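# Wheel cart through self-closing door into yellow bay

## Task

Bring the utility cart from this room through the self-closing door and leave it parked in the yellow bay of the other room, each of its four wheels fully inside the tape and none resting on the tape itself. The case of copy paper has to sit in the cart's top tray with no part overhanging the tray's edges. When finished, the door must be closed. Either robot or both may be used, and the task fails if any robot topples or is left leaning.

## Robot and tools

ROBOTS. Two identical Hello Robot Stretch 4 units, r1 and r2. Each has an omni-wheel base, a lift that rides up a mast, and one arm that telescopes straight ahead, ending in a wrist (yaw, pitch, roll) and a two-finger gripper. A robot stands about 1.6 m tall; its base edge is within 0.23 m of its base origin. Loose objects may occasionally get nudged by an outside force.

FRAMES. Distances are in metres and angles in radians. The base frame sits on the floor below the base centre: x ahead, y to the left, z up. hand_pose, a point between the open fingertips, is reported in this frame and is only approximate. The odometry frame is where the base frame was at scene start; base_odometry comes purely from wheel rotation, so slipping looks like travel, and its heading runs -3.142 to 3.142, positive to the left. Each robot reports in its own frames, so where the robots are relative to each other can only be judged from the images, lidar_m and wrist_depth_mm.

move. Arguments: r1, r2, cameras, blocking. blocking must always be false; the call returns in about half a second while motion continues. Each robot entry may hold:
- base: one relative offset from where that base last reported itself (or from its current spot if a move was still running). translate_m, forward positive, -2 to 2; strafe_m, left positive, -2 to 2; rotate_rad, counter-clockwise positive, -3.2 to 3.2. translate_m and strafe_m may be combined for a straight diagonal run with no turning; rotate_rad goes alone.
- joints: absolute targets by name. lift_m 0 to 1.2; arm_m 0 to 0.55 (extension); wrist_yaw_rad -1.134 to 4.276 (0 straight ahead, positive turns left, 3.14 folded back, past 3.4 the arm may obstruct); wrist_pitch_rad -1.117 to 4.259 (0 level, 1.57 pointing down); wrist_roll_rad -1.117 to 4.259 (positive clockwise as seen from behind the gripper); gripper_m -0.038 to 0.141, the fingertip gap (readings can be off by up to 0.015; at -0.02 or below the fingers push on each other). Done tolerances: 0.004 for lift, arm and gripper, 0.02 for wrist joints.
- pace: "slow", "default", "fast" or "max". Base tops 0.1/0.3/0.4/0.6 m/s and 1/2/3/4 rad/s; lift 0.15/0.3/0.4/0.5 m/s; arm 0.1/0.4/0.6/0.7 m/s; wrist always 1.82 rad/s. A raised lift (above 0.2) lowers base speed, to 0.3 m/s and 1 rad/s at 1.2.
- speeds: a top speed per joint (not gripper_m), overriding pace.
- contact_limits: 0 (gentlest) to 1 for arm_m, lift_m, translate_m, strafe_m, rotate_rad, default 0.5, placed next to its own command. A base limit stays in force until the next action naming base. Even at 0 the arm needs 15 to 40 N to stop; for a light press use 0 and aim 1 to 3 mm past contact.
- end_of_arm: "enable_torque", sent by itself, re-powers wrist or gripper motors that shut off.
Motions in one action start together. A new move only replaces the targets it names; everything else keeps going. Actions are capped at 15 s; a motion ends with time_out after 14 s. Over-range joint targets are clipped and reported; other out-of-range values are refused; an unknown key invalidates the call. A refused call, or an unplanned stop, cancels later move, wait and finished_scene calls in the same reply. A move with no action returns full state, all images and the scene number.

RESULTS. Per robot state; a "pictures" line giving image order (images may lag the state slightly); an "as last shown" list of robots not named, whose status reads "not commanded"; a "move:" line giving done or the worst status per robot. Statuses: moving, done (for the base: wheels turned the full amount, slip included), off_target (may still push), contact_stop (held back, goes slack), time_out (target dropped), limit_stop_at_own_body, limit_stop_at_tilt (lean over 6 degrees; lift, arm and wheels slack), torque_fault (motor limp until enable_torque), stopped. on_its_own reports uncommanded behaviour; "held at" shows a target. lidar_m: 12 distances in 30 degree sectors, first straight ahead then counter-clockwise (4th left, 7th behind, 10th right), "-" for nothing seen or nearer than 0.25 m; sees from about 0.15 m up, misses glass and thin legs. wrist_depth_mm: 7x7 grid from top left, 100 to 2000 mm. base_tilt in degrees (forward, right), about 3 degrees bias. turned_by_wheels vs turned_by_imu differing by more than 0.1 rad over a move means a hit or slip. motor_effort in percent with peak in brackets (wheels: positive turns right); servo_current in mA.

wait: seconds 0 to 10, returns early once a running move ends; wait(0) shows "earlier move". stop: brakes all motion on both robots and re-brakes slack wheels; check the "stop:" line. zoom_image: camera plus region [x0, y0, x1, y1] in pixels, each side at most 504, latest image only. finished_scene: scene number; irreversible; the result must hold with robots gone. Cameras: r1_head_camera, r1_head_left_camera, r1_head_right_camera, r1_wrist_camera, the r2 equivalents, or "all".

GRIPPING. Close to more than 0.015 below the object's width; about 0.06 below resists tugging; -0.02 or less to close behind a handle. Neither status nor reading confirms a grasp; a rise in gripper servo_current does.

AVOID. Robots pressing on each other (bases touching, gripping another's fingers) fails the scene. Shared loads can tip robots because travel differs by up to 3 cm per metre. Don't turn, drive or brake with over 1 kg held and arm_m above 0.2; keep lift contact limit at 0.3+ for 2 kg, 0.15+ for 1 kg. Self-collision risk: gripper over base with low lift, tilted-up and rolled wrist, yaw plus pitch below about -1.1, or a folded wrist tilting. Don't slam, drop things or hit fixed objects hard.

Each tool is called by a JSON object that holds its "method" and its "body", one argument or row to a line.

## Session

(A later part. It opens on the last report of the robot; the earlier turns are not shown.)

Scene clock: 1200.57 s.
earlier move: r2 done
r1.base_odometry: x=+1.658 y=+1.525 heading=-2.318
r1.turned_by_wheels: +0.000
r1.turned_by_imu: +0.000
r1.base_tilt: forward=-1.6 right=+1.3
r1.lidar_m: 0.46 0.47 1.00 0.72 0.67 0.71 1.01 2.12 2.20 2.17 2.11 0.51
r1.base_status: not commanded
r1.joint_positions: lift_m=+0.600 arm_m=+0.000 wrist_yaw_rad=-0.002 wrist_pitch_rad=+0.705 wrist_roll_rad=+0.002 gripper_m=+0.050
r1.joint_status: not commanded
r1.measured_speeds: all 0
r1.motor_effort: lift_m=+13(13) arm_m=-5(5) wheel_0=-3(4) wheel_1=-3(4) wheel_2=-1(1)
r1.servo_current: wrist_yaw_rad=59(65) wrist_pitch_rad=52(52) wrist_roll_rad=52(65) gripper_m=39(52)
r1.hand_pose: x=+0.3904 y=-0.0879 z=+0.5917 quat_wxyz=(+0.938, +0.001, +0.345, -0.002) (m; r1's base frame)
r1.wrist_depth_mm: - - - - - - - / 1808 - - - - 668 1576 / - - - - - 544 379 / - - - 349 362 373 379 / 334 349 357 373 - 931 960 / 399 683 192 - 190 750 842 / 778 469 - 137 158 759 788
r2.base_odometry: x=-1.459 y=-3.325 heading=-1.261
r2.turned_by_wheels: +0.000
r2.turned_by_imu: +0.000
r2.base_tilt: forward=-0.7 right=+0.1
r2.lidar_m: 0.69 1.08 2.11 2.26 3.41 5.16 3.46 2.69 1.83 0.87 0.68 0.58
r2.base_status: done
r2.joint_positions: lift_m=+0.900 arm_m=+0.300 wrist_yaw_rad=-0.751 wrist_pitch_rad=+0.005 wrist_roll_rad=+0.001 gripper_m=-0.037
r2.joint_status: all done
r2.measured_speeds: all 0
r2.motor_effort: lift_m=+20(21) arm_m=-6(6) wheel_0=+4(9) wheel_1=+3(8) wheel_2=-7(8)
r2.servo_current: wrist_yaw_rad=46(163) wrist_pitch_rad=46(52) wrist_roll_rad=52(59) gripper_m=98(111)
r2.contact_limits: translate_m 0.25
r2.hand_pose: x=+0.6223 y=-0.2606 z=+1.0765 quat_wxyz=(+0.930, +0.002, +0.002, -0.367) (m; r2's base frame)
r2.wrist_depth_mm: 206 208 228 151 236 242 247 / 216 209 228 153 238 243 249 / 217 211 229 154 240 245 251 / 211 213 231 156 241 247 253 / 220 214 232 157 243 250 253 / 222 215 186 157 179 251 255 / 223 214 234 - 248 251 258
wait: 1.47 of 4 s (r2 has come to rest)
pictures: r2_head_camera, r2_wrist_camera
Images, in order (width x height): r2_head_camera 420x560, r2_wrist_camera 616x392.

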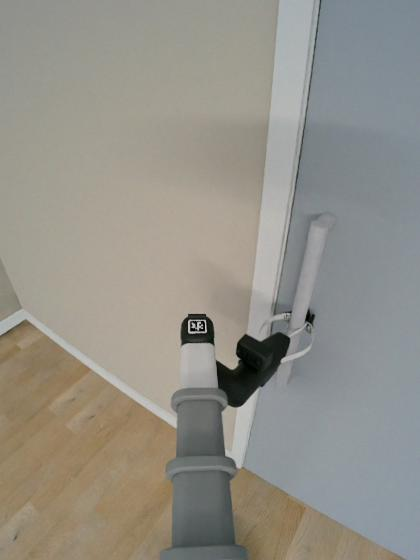

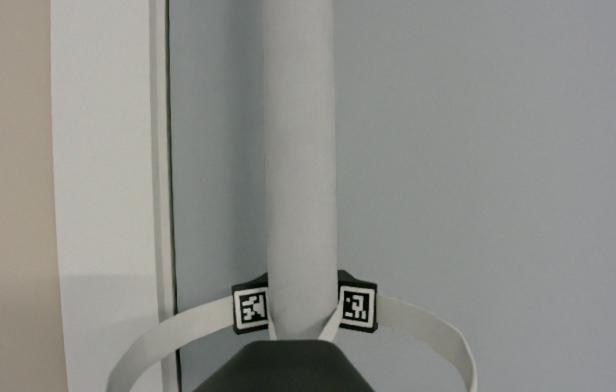

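{"method": "move", "body": {
  "blocking": false,
  "r2": {"joints":{"gripper_m":0.125}}
}}

{"method": "wait", "body": {
  "seconds": 2.5
}}

{"method": "move", "body": {
  "blocking": false,
  "r2": {"base":{"translate_m":-0.2,"strafe_m":0.19},"pace":"slow","contact_limits":{"translate_m":0.2}}
}}

{"method": "wait", "body": {
  "seconds": 5,
  "cameras": ["r2_wrist_camera","r2_head_camera","r1_head_left_camera"]
}}

Scene clock: 1207.13 s.
move: r2 moving
r1: as last shown
r1.lidar_m: 0.46 0.49 0.97 0.71 0.67 0.72 0.99 2.12 2.19 2.14 2.08 0.51
r1.motor_effort: lift_m=+13(13) arm_m=-5(5) wheel_0=-4(4) wheel_1=-3(4) wheel_2=-1(1)
r1.servo_current: wrist_yaw_rad=46(59) wrist_pitch_rad=46(46) wrist_roll_rad=46(59) gripper_m=39(46)
r1.wrist_depth_mm: - - - - - - - / 1808 - - - - 668 1576 / - - - - - 549 379 / - - - 347 364 373 379 / 338 349 359 375 - 931 960 / 397 683 193 - 191 741 866 / 788 473 - 137 158 759 778
r2.base_odometry: x=-1.459 y=-3.325 heading=-1.261
r2.turned_by_wheels: +0.000
r2.turned_by_imu: +0.001
r2.base_tilt: forward=-0.7 right=+0.1
r2.lidar_m: 0.70 1.07 2.11 2.28 3.39 5.15 3.47 2.69 1.87 0.87 0.66 0.60
r2.base_status: not commanded
r2.joint_positions: lift_m=+0.900 arm_m=+0.300 wrist_yaw_rad=-0.752 wrist_pitch_rad=+0.005 wrist_roll_rad=+0.001 gripper_m=-0.012
r2.joint_status: gripper_m moving
r2.measured_speeds: translate_m=+0.000 strafe_m=+0.000 rotate_rad=+0.000 lift_m=+0.000 arm_m=+0.000 wrist_yaw_rad=-0.005 wrist_pitch_rad=+0.000 wrist_roll_rad=+0.000
r2.motor_effort: lift_m=+21(21) arm_m=-5(6) wheel_0=+4(4) wheel_1=+3(4) wheel_2=-7(8)
r2.servo_current: wrist_yaw_rad=39(52) wrist_pitch_rad=46(46) wrist_roll_rad=65(65) gripper_m=98(117)
r2.contact_limits: translate_m 0.25
r2.hand_pose: x=+0.6219 y=-0.2608 z=+1.0765 quat_wxyz=(+0.930, +0.002, +0.002, -0.367) (m; r2's base frame)
r2.wrist_depth_mm: 206 210 228 153 237 243 248 / 216 211 229 154 238 245 249 / 218 211 230 155 240 248 251 / 211 213 231 156 242 248 254 / 220 213 233 158 244 249 254 / 221 215 189 158 184 252 256 / 224 214 235 - 247 255 258
pictures: none

Scene clock: 1208.97 s.
earlier move: r2 done
r1.base_odometry: x=+1.658 y=+1.525 heading=-2.318
r1.turned_by_wheels: +0.000
r1.turned_by_imu: +0.000
r1.base_tilt: forward=-1.6 right=+1.3
r1.lidar_m: 0.45 0.47 1.01 0.70 0.67 0.71 1.00 2.11 2.19 2.18 2.10 0.53
r1.base_status: not commanded
r1.joint_positions: lift_m=+0.600 arm_m=+0.000 wrist_yaw_rad=-0.002 wrist_pitch_rad=+0.705 wrist_roll_rad=+0.002 gripper_m=+0.050
r1.joint_status: not commanded
r1.measured_speeds: all 0
r1.motor_effort: lift_m=+13(13) arm_m=-5(5) wheel_0=-4(4) wheel_1=-3(4) wheel_2=-1(1)
r1.servo_current: wrist_yaw_rad=59(72) wrist_pitch_rad=46(52) wrist_roll_rad=39(65) gripper_m=39(46)
r1.hand_pose: x=+0.3904 y=-0.0879 z=+0.5917 quat_wxyz=(+0.938, +0.001, +0.345, -0.002) (m; r1's base frame)
r1.wrist_depth_mm: - - - - - - - / 1808 - - - - 661 1618 / - - - - - 544 382 / - - - 351 362 373 382 / 336 349 359 373 - 946 960 / 399 691 193 - 190 741 866 / 778 466 - 137 157 750 778
r2.base_odometry: x=-1.459 y=-3.325 heading=-1.261
r2.turned_by_wheels: +0.000
r2.turned_by_imu: +0.000
r2.base_tilt: forward=-0.7 right=+0.0
r2.lidar_m: 0.68 1.08 2.09 2.27 3.40 5.15 3.44 2.68 1.85 0.87 0.67 0.56
r2.base_status: not commanded
r2.joint_positions: lift_m=+0.900 arm_m=+0.300 wrist_yaw_rad=-0.754 wrist_pitch_rad=+0.005 wrist_roll_rad=+0.001 gripper_m=+0.125
r2.joint_status: all done
r2.measured_speeds: all 0
r2.motor_effort: lift_m=+20(21) arm_m=-4(6) wheel_0=+4(5) wheel_1=+3(4) wheel_2=-7(8)
r2.servo_current: wrist_yaw_rad=46(59) wrist_pitch_rad=39(52) wrist_roll_rad=52(65) gripper_m=59(117)
r2.contact_limits: translate_m 0.25
r2.hand_pose: x=+0.6213 y=-0.2611 z=+1.0765 quat_wxyz=(+0.930, +0.002, +0.002, -0.368) (m; r2's base frame)
r2.wrist_depth_mm: 208 211 229 154 239 245 250 / 216 211 229 155 240 246 252 / 217 212 231 156 241 248 253 / 211 214 232 157 243 250 255 / 221 216 235 159 245 251 257 / 221 216 196 159 190 253 258 / 224 216 236 - 248 255 259
wait: 1.83 of 2.5 s (r2 has come to rest)
pictures: none

Scene clock: 1209.47 s.
move: r2 moving
r1: as last shown
r1.lidar_m: 0.46 0.49 0.99 0.73 0.67 0.69 0.99 2.13 2.19 2.18 2.09 0.52
r1.motor_effort: lift_m=+13(13) arm_m=-5(5) wheel_0=-3(4) wheel_1=-3(3) wheel_2=-1(1)
r1.servo_current: wrist_yaw_rad=46(72) wrist_pitch_rad=52(52) wrist_roll_rad=52(65) gripper_m=33(46)
r1.wrist_depth_mm: - - - - - - - / 1863 - - - - 676 1618 / - - - - - 544 379 / - - - 349 364 373 379 / 338 345 357 370 - 946 960 / 399 691 193 - 190 741 854 / 788 469 - 138 158 750 768
r2.base_odometry: x=-1.453 y=-3.313 heading=-1.261
r2.turned_by_wheels: +0.000
r2.turned_by_imu: +0.000
r2.base_tilt: forward=-0.7 right=+0.1
r2.lidar_m: 0.72 1.07 2.08 2.28 3.39 5.13 3.45 2.70 1.86 0.86 0.68 0.62
r2.base_status: translate_m moving; strafe_m moving
r2.joint_positions: lift_m=+0.900 arm_m=+0.300 wrist_yaw_rad=-0.754 wrist_pitch_rad=+0.005 wrist_roll_rad=+0.001 gripper_m=+0.125
r2.joint_status: not commanded
r2.measured_speeds: translate_m=-0.036 strafe_m=+0.034 rotate_rad=-0.003 lift_m=+0.000 arm_m=+0.000 wrist_yaw_rad=+0.000 wrist_pitch_rad=+0.000 wrist_roll_rad=+0.000
r2.motor_effort: lift_m=+21(21) arm_m=-4(4) wheel_0=-8(8) wheel_1=+5(6) wheel_2=+4(7)
r2.servo_current: wrist_yaw_rad=52(52) wrist_pitch_rad=52(52) wrist_roll_rad=39(52) gripper_m=46(59)
r2.contact_limits: translate_m 0.2
r2.hand_pose: x=+0.6213 y=-0.2611 z=+1.0765 quat_wxyz=(+0.930, +0.002, +0.002, -0.368) (m; r2's base frame)
r2.wrist_depth_mm: 224 219 237 163 250 255 262 / 227 220 239 167 250 255 260 / 227 222 240 165 252 259 264 / 229 223 241 168 253 260 265 / 229 224 243 168 254 262 267 / 231 224 196 168 194 264 268 / 234 224 245 - 260 267 271
pictures: none

Scene clock: 1212.97 s.
earlier move: r2 done
r1.base_odometry: x=+1.658 y=+1.525 heading=-2.318
r1.turned_by_wheels: +0.000
r1.turned_by_imu: +0.000
r1.base_tilt: forward=-1.6 right=+1.3
r1.lidar_m: 0.46 0.47 0.99 0.72 0.68 0.71 0.99 2.12 2.19 2.19 2.08 0.53
r1.base_status: not commanded
r1.joint_positions: lift_m=+0.600 arm_m=+0.000 wrist_yaw_rad=-0.002 wrist_pitch_rad=+0.705 wrist_roll_rad=+0.002 gripper_m=+0.050
r1.joint_status: not commanded
r1.measured_speeds: all 0
r1.motor_effort: lift_m=+13(13) arm_m=-5(5) wheel_0=-4(4) wheel_1=-3(4) wheel_2=-1(1)
r1.servo_current: wrist_yaw_rad=33(72) wrist_pitch_rad=52(52) wrist_roll_rad=52(78) gripper_m=33(46)
r1.hand_pose: x=+0.3904 y=-0.0879 z=+0.5917 quat_wxyz=(+0.938, +0.001, +0.345, -0.002) (m; r1's base frame)
r1.wrist_depth_mm: - - - - - - - / 1921 - - - - 668 1618 / - - - - - 539 382 / - - - 347 364 375 382 / 338 347 359 370 - 931 946 / 397 691 193 - 190 750 866 / 798 469 - 137 158 759 778
r2.base_odometry: x=-1.339 y=-3.077 heading=-1.261
r2.turned_by_wheels: +0.000
r2.turned_by_imu: +0.000
r2.base_tilt: forward=-0.7 right=+0.1
r2.lidar_m: 1.02 1.49 2.06 2.24 3.35 4.88 3.49 2.75 2.60 1.21 0.93 0.86
r2.base_status: done
r2.joint_positions: lift_m=+0.900 arm_m=+0.300 wrist_yaw_rad=-0.753 wrist_pitch_rad=+0.005 wrist_roll_rad=+0.001 gripper_m=+0.125
r2.joint_status: not commanded
r2.measured_speeds: all 0
r2.motor_effort: lift_m=+21(21) arm_m=-4(4) wheel_0=-5(10) wheel_1=+4(8) wheel_2=+6(9)
r2.servo_current: wrist_yaw_rad=46(59) wrist_pitch_rad=46(52) wrist_roll_rad=46(59) gripper_m=52(59)
r2.contact_limits: translate_m 0.2
r2.hand_pose: x=+0.6216 y=-0.2610 z=+1.0765 quat_wxyz=(+0.930, +0.002, +0.002, -0.368) (m; r2's base frame)
r2.wrist_depth_mm: 469 477 477 - - - - / 473 477 480 421 - - - / 469 480 480 424 - - - / 477 480 484 427 - - - / 473 - 484 433 - - - / 480 189 216 163 189 - - / 484 - - - - - -
wait: 3.50 of 5 s (r2 has come to rest)
pictures: r1_head_left_camera, r2_head_camera, r2_wrist_camera
Images, in order (width x height): r1_head_left_camera 420x672, r2_head_camera 420x560, r2_wrist_camera 616x392.

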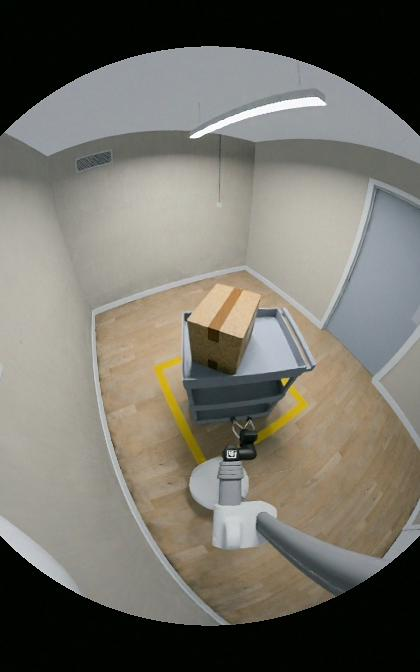

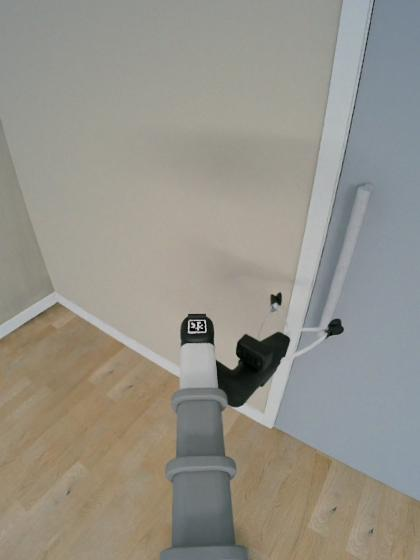

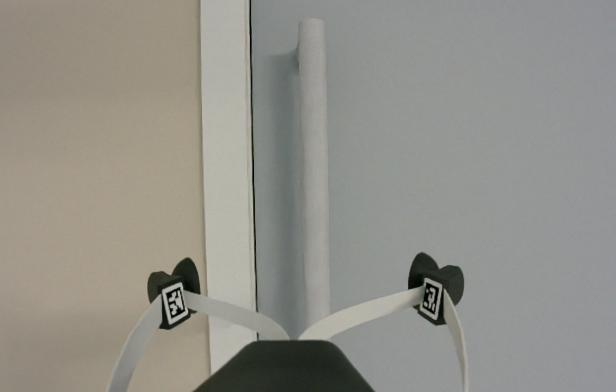

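{"method": "move", "body": {
  "blocking": false,
  "r1": {"base":{"rotate_rad":-0.9},"joints":{"wrist_pitch_rad":0.6,"lift_m":0.5}}
}}

{"method": "wait", "body": {
  "seconds": 4
}}

{"method": "move", "body": {
  "blocking": false,
  "r1": {"base":{"translate_m":-0.27,"strafe_m":0.2},"contact_limits":{"translate_m":0.15}}
}}

{"method": "wait", "body": {
  "seconds": 4,
  "cameras": ["r1_wrist_camera","r1_head_camera","r1_head_left_camera"]
}}

Scene clock: 1225.73 s.
move: r1 moving
r1.base_odometry: x=+1.658 y=+1.525 heading=-2.570
r1.turned_by_wheels: -0.251
r1.turned_by_imu: -0.252
r1.base_tilt: forward=-1.6 right=+1.3
r1.lidar_m: 0.48 0.46 1.40 0.79 0.69 0.67 0.81 1.45 2.12 2.42 2.08 0.63
r1.base_status: rotate_rad moving
r1.joint_positions: lift_m=+0.563 arm_m=+0.000 wrist_yaw_rad=-0.002 wrist_pitch_rad=+0.606 wrist_roll_rad=+0.002 gripper_m=+0.050
r1.joint_status: lift_m moving; wrist_pitch_rad moving
r1.measured_speeds: translate_m=+0.001 strafe_m=+0.001 rotate_rad=-0.975 lift_m=-0.146 arm_m=+0.000 wrist_yaw_rad=+0.000 wrist_pitch_rad=-0.002 wrist_roll_rad=+0.000
r1.motor_effort: lift_m=+12(13) arm_m=-5(5) wheel_0=+6(9) wheel_1=+7(7) wheel_2=+6(8)
r1.servo_current: wrist_yaw_rad=33(52) wrist_pitch_rad=33(91) wrist_roll_rad=59(65) gripper_m=46(52)
r1.hand_pose: x=+0.4079 y=-0.0880 z=+0.5766 quat_wxyz=(+0.954, +0.001, +0.298, -0.001) (m; r1's base frame)
r1.wrist_depth_mm: - - - - - 357 - / - - - 750 - 1708 - / - - - - 517 1499 1576 / - - - 377 - 1229 1229 / 314 338 364 - 732 1060 1042 / 329 353 193 - 191 904 878 / 621 136 - 137 750 768 788
r2: as last shown
r2.lidar_m: 1.00 1.51 2.06 2.24 3.36 4.89 3.47 2.74 2.58 1.21 0.95 0.87
r2.motor_effort: lift_m=+21(21) arm_m=-4(4) wheel_0=-5(6) wheel_1=+4(4) wheel_2=+7(7)
r2.servo_current: wrist_yaw_rad=39(52) wrist_pitch_rad=39(46) wrist_roll_rad=46(46) gripper_m=52(52)
r2.contact_limits: translate_m 0.2
r2.wrist_depth_mm: 469 477 477 - - - - / 473 480 480 424 - - - / 469 480 480 427 - - - / 477 484 484 427 - - - / 477 - 488 430 - - - / 480 189 217 163 189 - - / 480 - - - - - -
pictures: none

Scene clock: 1226.87 s.
earlier move: r1 done
r1.base_odometry: x=+1.658 y=+1.525 heading=+3.065
r1.turned_by_wheels: -0.648
r1.turned_by_imu: -0.652
r1.base_tilt: forward=-1.6 right=+1.3
r1.lidar_m: 0.67 0.48 0.46 0.52 0.86 0.70 0.67 0.75 1.19 2.13 2.27 2.12
r1.base_status: done
r1.joint_positions: lift_m=+0.501 arm_m=+0.000 wrist_yaw_rad=-0.002 wrist_pitch_rad=+0.606 wrist_roll_rad=+0.002 gripper_m=+0.050
r1.joint_status: all done
r1.measured_speeds: all 0
r1.motor_effort: lift_m=+12(14) arm_m=-5(5) wheel_0=+3(9) wheel_1=+1(8) wheel_2=+2(9)
r1.servo_current: wrist_yaw_rad=39(65) wrist_pitch_rad=52(91) wrist_roll_rad=46(72) gripper_m=39(52)
r1.hand_pose: x=+0.4079 y=-0.0880 z=+0.5145 quat_wxyz=(+0.954, +0.001, +0.298, -0.001) (m; r1's base frame)
r1.wrist_depth_mm: - 1808 - - - - - / 1983 1863 1863 1863 1863 1808 1661 / 1430 1537 1464 1464 1430 1430 1397 / 484 1205 1205 1160 1160 1138 1118 / 699 991 1008 976 976 960 946 / - 854 195 842 190 809 820 / - 160 707 165 707 707 723
r2.base_odometry: x=-1.339 y=-3.077 heading=-1.261
r2.turned_by_wheels: +0.000
r2.turned_by_imu: +0.000
r2.base_tilt: forward=-0.7 right=+0.1
r2.lidar_m: 1.01 1.49 2.07 2.23 3.32 4.88 3.53 2.71 2.60 1.22 0.94 0.88
r2.base_status: not commanded
r2.joint_positions: lift_m=+0.900 arm_m=+0.300 wrist_yaw_rad=-0.753 wrist_pitch_rad=+0.005 wrist_roll_rad=+0.001 gripper_m=+0.125
r2.joint_status: not commanded
r2.measured_speeds: all 0
r2.motor_effort: lift_m=+21(21) arm_m=-4(4) wheel_0=-5(6) wheel_1=+4(4) wheel_2=+6(7)
r2.servo_current: wrist_yaw_rad=46(65) wrist_pitch_rad=46(52) wrist_roll_rad=46(59) gripper_m=52(59)
r2.contact_limits: translate_m 0.2
r2.hand_pose: x=+0.6216 y=-0.2610 z=+1.0765 quat_wxyz=(+0.930, +0.002, +0.002, -0.368) (m; r2's base frame)
r2.wrist_depth_mm: 469 477 477 - - - - / 469 480 477 421 - - - / 473 477 480 427 - - - / 477 484 480 427 - - - / 477 - 492 433 - - - / 480 189 217 163 189 - - / 484 - - - - - -
wait: 1.13 of 4 s (r1 has come to rest)
pictures: none

Scene clock: 1227.37 s.
move: r1 moving
r1.base_odometry: x=+1.684 y=+1.503 heading=+3.066
r1.turned_by_wheels: +0.000
r1.turned_by_imu: +0.000
r1.base_tilt: forward=-1.6 right=+1.3
r1.lidar_m: 0.67 0.49 0.45 1.71 0.84 0.67 0.65 0.72 1.15 2.12 2.30 2.14
r1.base_status: translate_m moving; strafe_m moving
r1.joint_positions: lift_m=+0.501 arm_m=+0.000 wrist_yaw_rad=-0.002 wrist_pitch_rad=+0.606 wrist_roll_rad=+0.002 gripper_m=+0.050
r1.joint_status: not commanded
r1.measured_speeds: translate_m=-0.106 strafe_m=+0.080 rotate_rad=+0.008 lift_m=+0.000 arm_m=+0.000 wrist_yaw_rad=+0.000 wrist_pitch_rad=+0.000 wrist_roll_rad=+0.000
r1.motor_effort: lift_m=+13(13) arm_m=-5(5) wheel_0=-7(11) wheel_1=+4(4) wheel_2=+8(9)
r1.servo_current: wrist_yaw_rad=52(52) wrist_pitch_rad=46(52) wrist_roll_rad=59(59) gripper_m=46(46)
r1.contact_limits: translate_m 0.15
r1.hand_pose: x=+0.4079 y=-0.0880 z=+0.5145 quat_wxyz=(+0.954, +0.001, +0.298, -0.001) (m; r1's base frame)
r1.wrist_depth_mm: - 1756 - - - - - / 410 1921 1921 1808 1808 1756 1756 / - 1537 1499 1499 1464 1430 1430 / 496 1255 1182 1182 1160 1138 1118 / 759 976 991 976 960 946 960 / - 854 195 842 190 831 820 / - 160 699 166 707 715 732
r2: as last shown
r2.lidar_m: 1.01 1.52 2.06 2.25 3.33 4.86 3.47 2.73 2.59 1.19 0.94 0.89
r2.servo_current: wrist_yaw_rad=52(59) wrist_pitch_rad=46(52) wrist_roll_rad=46(52) gripper_m=39(52)
r2.contact_limits: translate_m 0.2
r2.wrist_depth_mm: 466 477 477 - - - - / 469 477 473 427 - - - / 469 484 480 424 - - - / 477 484 488 430 - - - / 477 - 484 430 - - - / 484 189 217 163 189 - - / 484 - - - - - -
pictures: none

Scene clock: 1229.37 s.
earlier move: r1 done
r1.base_odometry: x=+1.912 y=+1.306 heading=+3.065
r1.turned_by_wheels: +0.000
r1.turned_by_imu: +0.000
r1.base_tilt: forward=-1.6 right=+1.3
r1.lidar_m: 0.62 0.49 0.77 1.06 0.53 0.40 0.39 0.45 0.70 2.29 2.47 2.41
r1.base_status: done
r1.joint_positions: lift_m=+0.500 arm_m=+0.000 wrist_yaw_rad=-0.002 wrist_pitch_rad=+0.606 wrist_roll_rad=+0.002 gripper_m=+0.050
r1.joint_status: not commanded
r1.measured_speeds: all 0
r1.motor_effort: lift_m=+13(13) arm_m=-5(5) wheel_0=-3(13) wheel_1=+2(7) wheel_2=+0(9)
r1.servo_current: wrist_yaw_rad=39(72) wrist_pitch_rad=46(52) wrist_roll_rad=46(65) gripper_m=39(52)
r1.contact_limits: translate_m 0.15
r1.hand_pose: x=+0.4079 y=-0.0880 z=+0.5144 quat_wxyz=(+0.954, +0.001, +0.298, -0.001) (m; r1's base frame)
r1.wrist_depth_mm: 809 - - - - - - / - - - 1983 1863 1921 1756 / - 1397 1464 1499 1464 1464 1397 / - - 891 1160 1160 1118 1138 / - - 917 976 976 946 946 / - - 193 842 190 820 809 / - 148 715 154 707 715 723
r2.base_odometry: x=-1.339 y=-3.077 heading=-1.261
r2.turned_by_wheels: +0.000
r2.turned_by_imu: +0.000
r2.base_tilt: forward=-0.6 right=+0.1
r2.lidar_m: 1.02 1.49 2.08 2.24 3.35 4.87 3.51 2.70 2.62 1.20 0.94 0.86
r2.base_status: not commanded
r2.joint_positions: lift_m=+0.900 arm_m=+0.300 wrist_yaw_rad=-0.753 wrist_pitch_rad=+0.005 wrist_roll_rad=+0.001 gripper_m=+0.125
r2.joint_status: not commanded
r2.measured_speeds: all 0
r2.motor_effort: lift_m=+20(21) arm_m=-4(4) wheel_0=-5(6) wheel_1=+3(4) wheel_2=+6(7)
r2.servo_current: wrist_yaw_rad=46(65) wrist_pitch_rad=46(52) wrist_roll_rad=46(65) gripper_m=46(59)
r2.contact_limits: translate_m 0.2
r2.hand_pose: x=+0.6216 y=-0.2610 z=+1.0765 quat_wxyz=(+0.930, +0.002, +0.002, -0.368) (m; r2's base frame)
r2.wrist_depth_mm: 466 477 480 - - - - / 469 480 480 421 - - - / 473 480 480 427 - - - / 473 480 480 430 - - - / 480 - 484 430 - - - / 484 189 217 163 189 - - / 480 - - - - - -
wait: 2.00 of 4 s (r1 has come to rest)
pictures: r1_head_camera, r1_head_left_camera, r1_wrist_camera
Images, in order (width x height): r1_head_camera 420x560, r1_head_left_camera 420x672, r1_wrist_camera 616x392.

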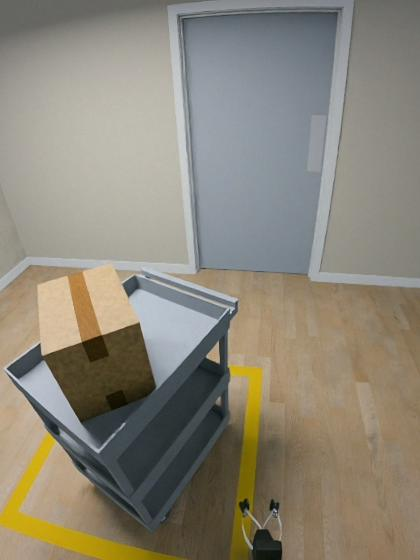

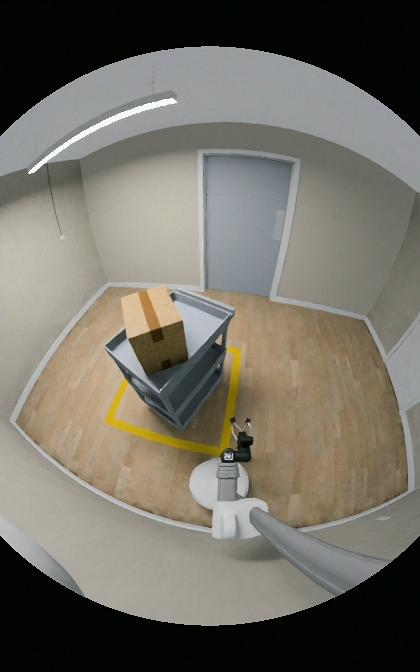

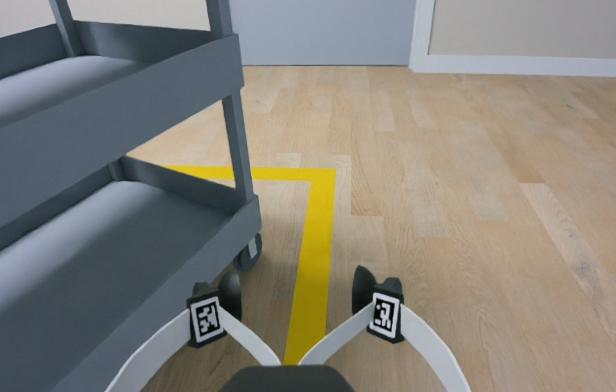

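{"method": "wait", "body": {
  "seconds": 0.5,
  "cameras": ["r1_head_camera","r1_head_left_camera"]
}}

{"method": "zoom_image", "body": {
  "camera": "r1_head_camera",
  "region": [0, 380, 260, 560]
}}

{"method": "zoom_image", "body": {
  "camera": "r1_head_left_camera",
  "region": [60, 300, 320, 500]
}}

Scene clock: 1256.17 s.
r1.base_odometry: x=+1.912 y=+1.306 heading=+3.065
r1.turned_by_wheels: +0.000
r1.turned_by_imu: +0.000
r1.base_tilt: forward=-1.6 right=+1.3
r1.lidar_m: 0.60 0.49 0.81 1.04 0.49 0.40 0.39 0.42 0.68 2.28 2.48 2.41
r1.base_status: done
r1.joint_positions: lift_m=+0.500 arm_m=+0.000 wrist_yaw_rad=-0.002 wrist_pitch_rad=+0.606 wrist_roll_rad=+0.002 gripper_m=+0.050
r1.joint_status: not commanded
r1.measured_speeds: all 0
r1.motor_effort: lift_m=+13(13) arm_m=-5(5) wheel_0=-2(13) wheel_1=+2(7) wheel_2=+0(9)
r1.servo_current: wrist_yaw_rad=39(72) wrist_pitch_rad=46(52) wrist_roll_rad=59(65) gripper_m=39(52)
r1.contact_limits: translate_m 0.15
r1.hand_pose: x=+0.4079 y=-0.0880 z=+0.5144 quat_wxyz=(+0.954, +0.001, +0.298, -0.001) (m; r1's base frame)
r1.wrist_depth_mm: 820 - - - - - - / - - - 1983 1921 1921 1708 / - 1366 1499 1464 1430 1430 1430 / - - 878 1182 1160 1138 1160 / - - 931 976 976 960 946 / - - 192 842 190 831 820 / - 149 723 154 707 715 723
r2.base_odometry: x=-1.339 y=-3.077 heading=-1.261
r2.turned_by_wheels: +0.000
r2.turned_by_imu: +0.000
r2.base_tilt: forward=-0.6 right=+0.1
r2.lidar_m: 1.01 1.52 2.07 2.22 3.33 4.86 3.49 2.72 2.59 1.20 0.93 0.86
r2.base_status: not commanded
r2.joint_positions: lift_m=+0.900 arm_m=+0.300 wrist_yaw_rad=-0.753 wrist_pitch_rad=+0.005 wrist_roll_rad=+0.001 gripper_m=+0.125
r2.joint_status: not commanded
r2.measured_speeds: all 0
r2.motor_effort: lift_m=+21(21) arm_m=-4(4) wheel_0=-5(6) wheel_1=+3(4) wheel_2=+6(7)
r2.servo_current: wrist_yaw_rad=59(65) wrist_pitch_rad=39(52) wrist_roll_rad=46(65) gripper_m=52(59)
r2.contact_limits: translate_m 0.2
r2.hand_pose: x=+0.6216 y=-0.2610 z=+1.0765 quat_wxyz=(+0.930, +0.002, +0.002, -0.368) (m; r2's base frame)
r2.wrist_depth_mm: 466 477 477 - - - - / 473 480 480 424 - - - / 469 484 480 424 - - - / 477 480 488 427 - - - / 477 - 492 433 - - - / 480 189 217 163 188 - - / 480 - - - - - -
wait: 0.50 s; at rest from the start
pictures: r1_head_camera, r1_head_left_camera
Images, in order (width x height): r1_head_camera 420x560, r1_head_left_camera 420x672.

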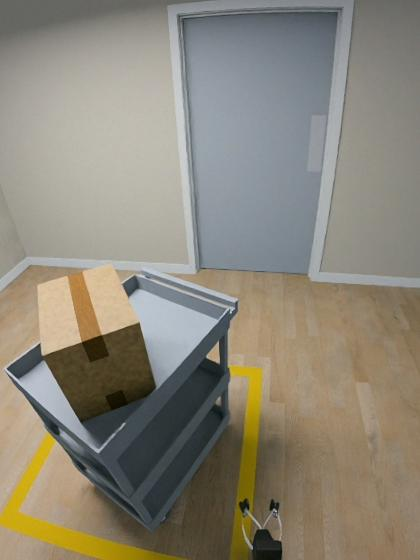

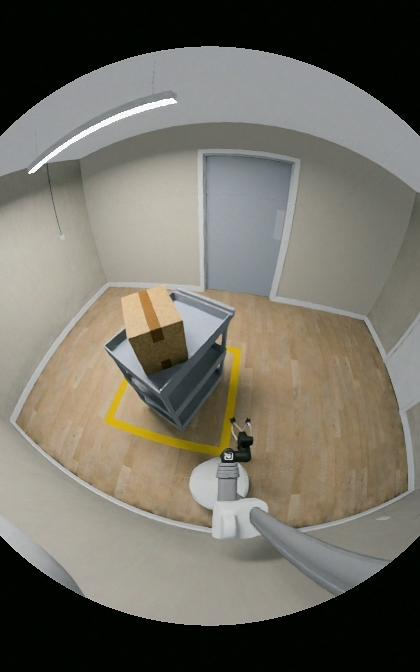

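Scaled by 1.938 from the camera's 420x560 image, which has a finer 600x800 frame.

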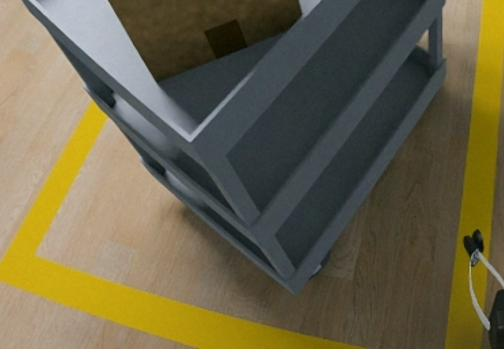

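Scaled by 1.938 from the camera's 420x672 image, which has a finer 600x960 frame.

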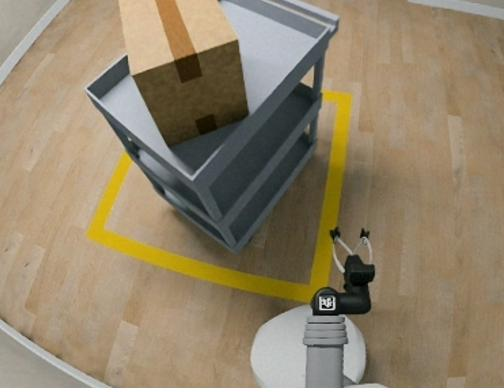

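{"method": "finished_scene", "body": {
  "scene": 1
}}

The scene is finished: the task was done.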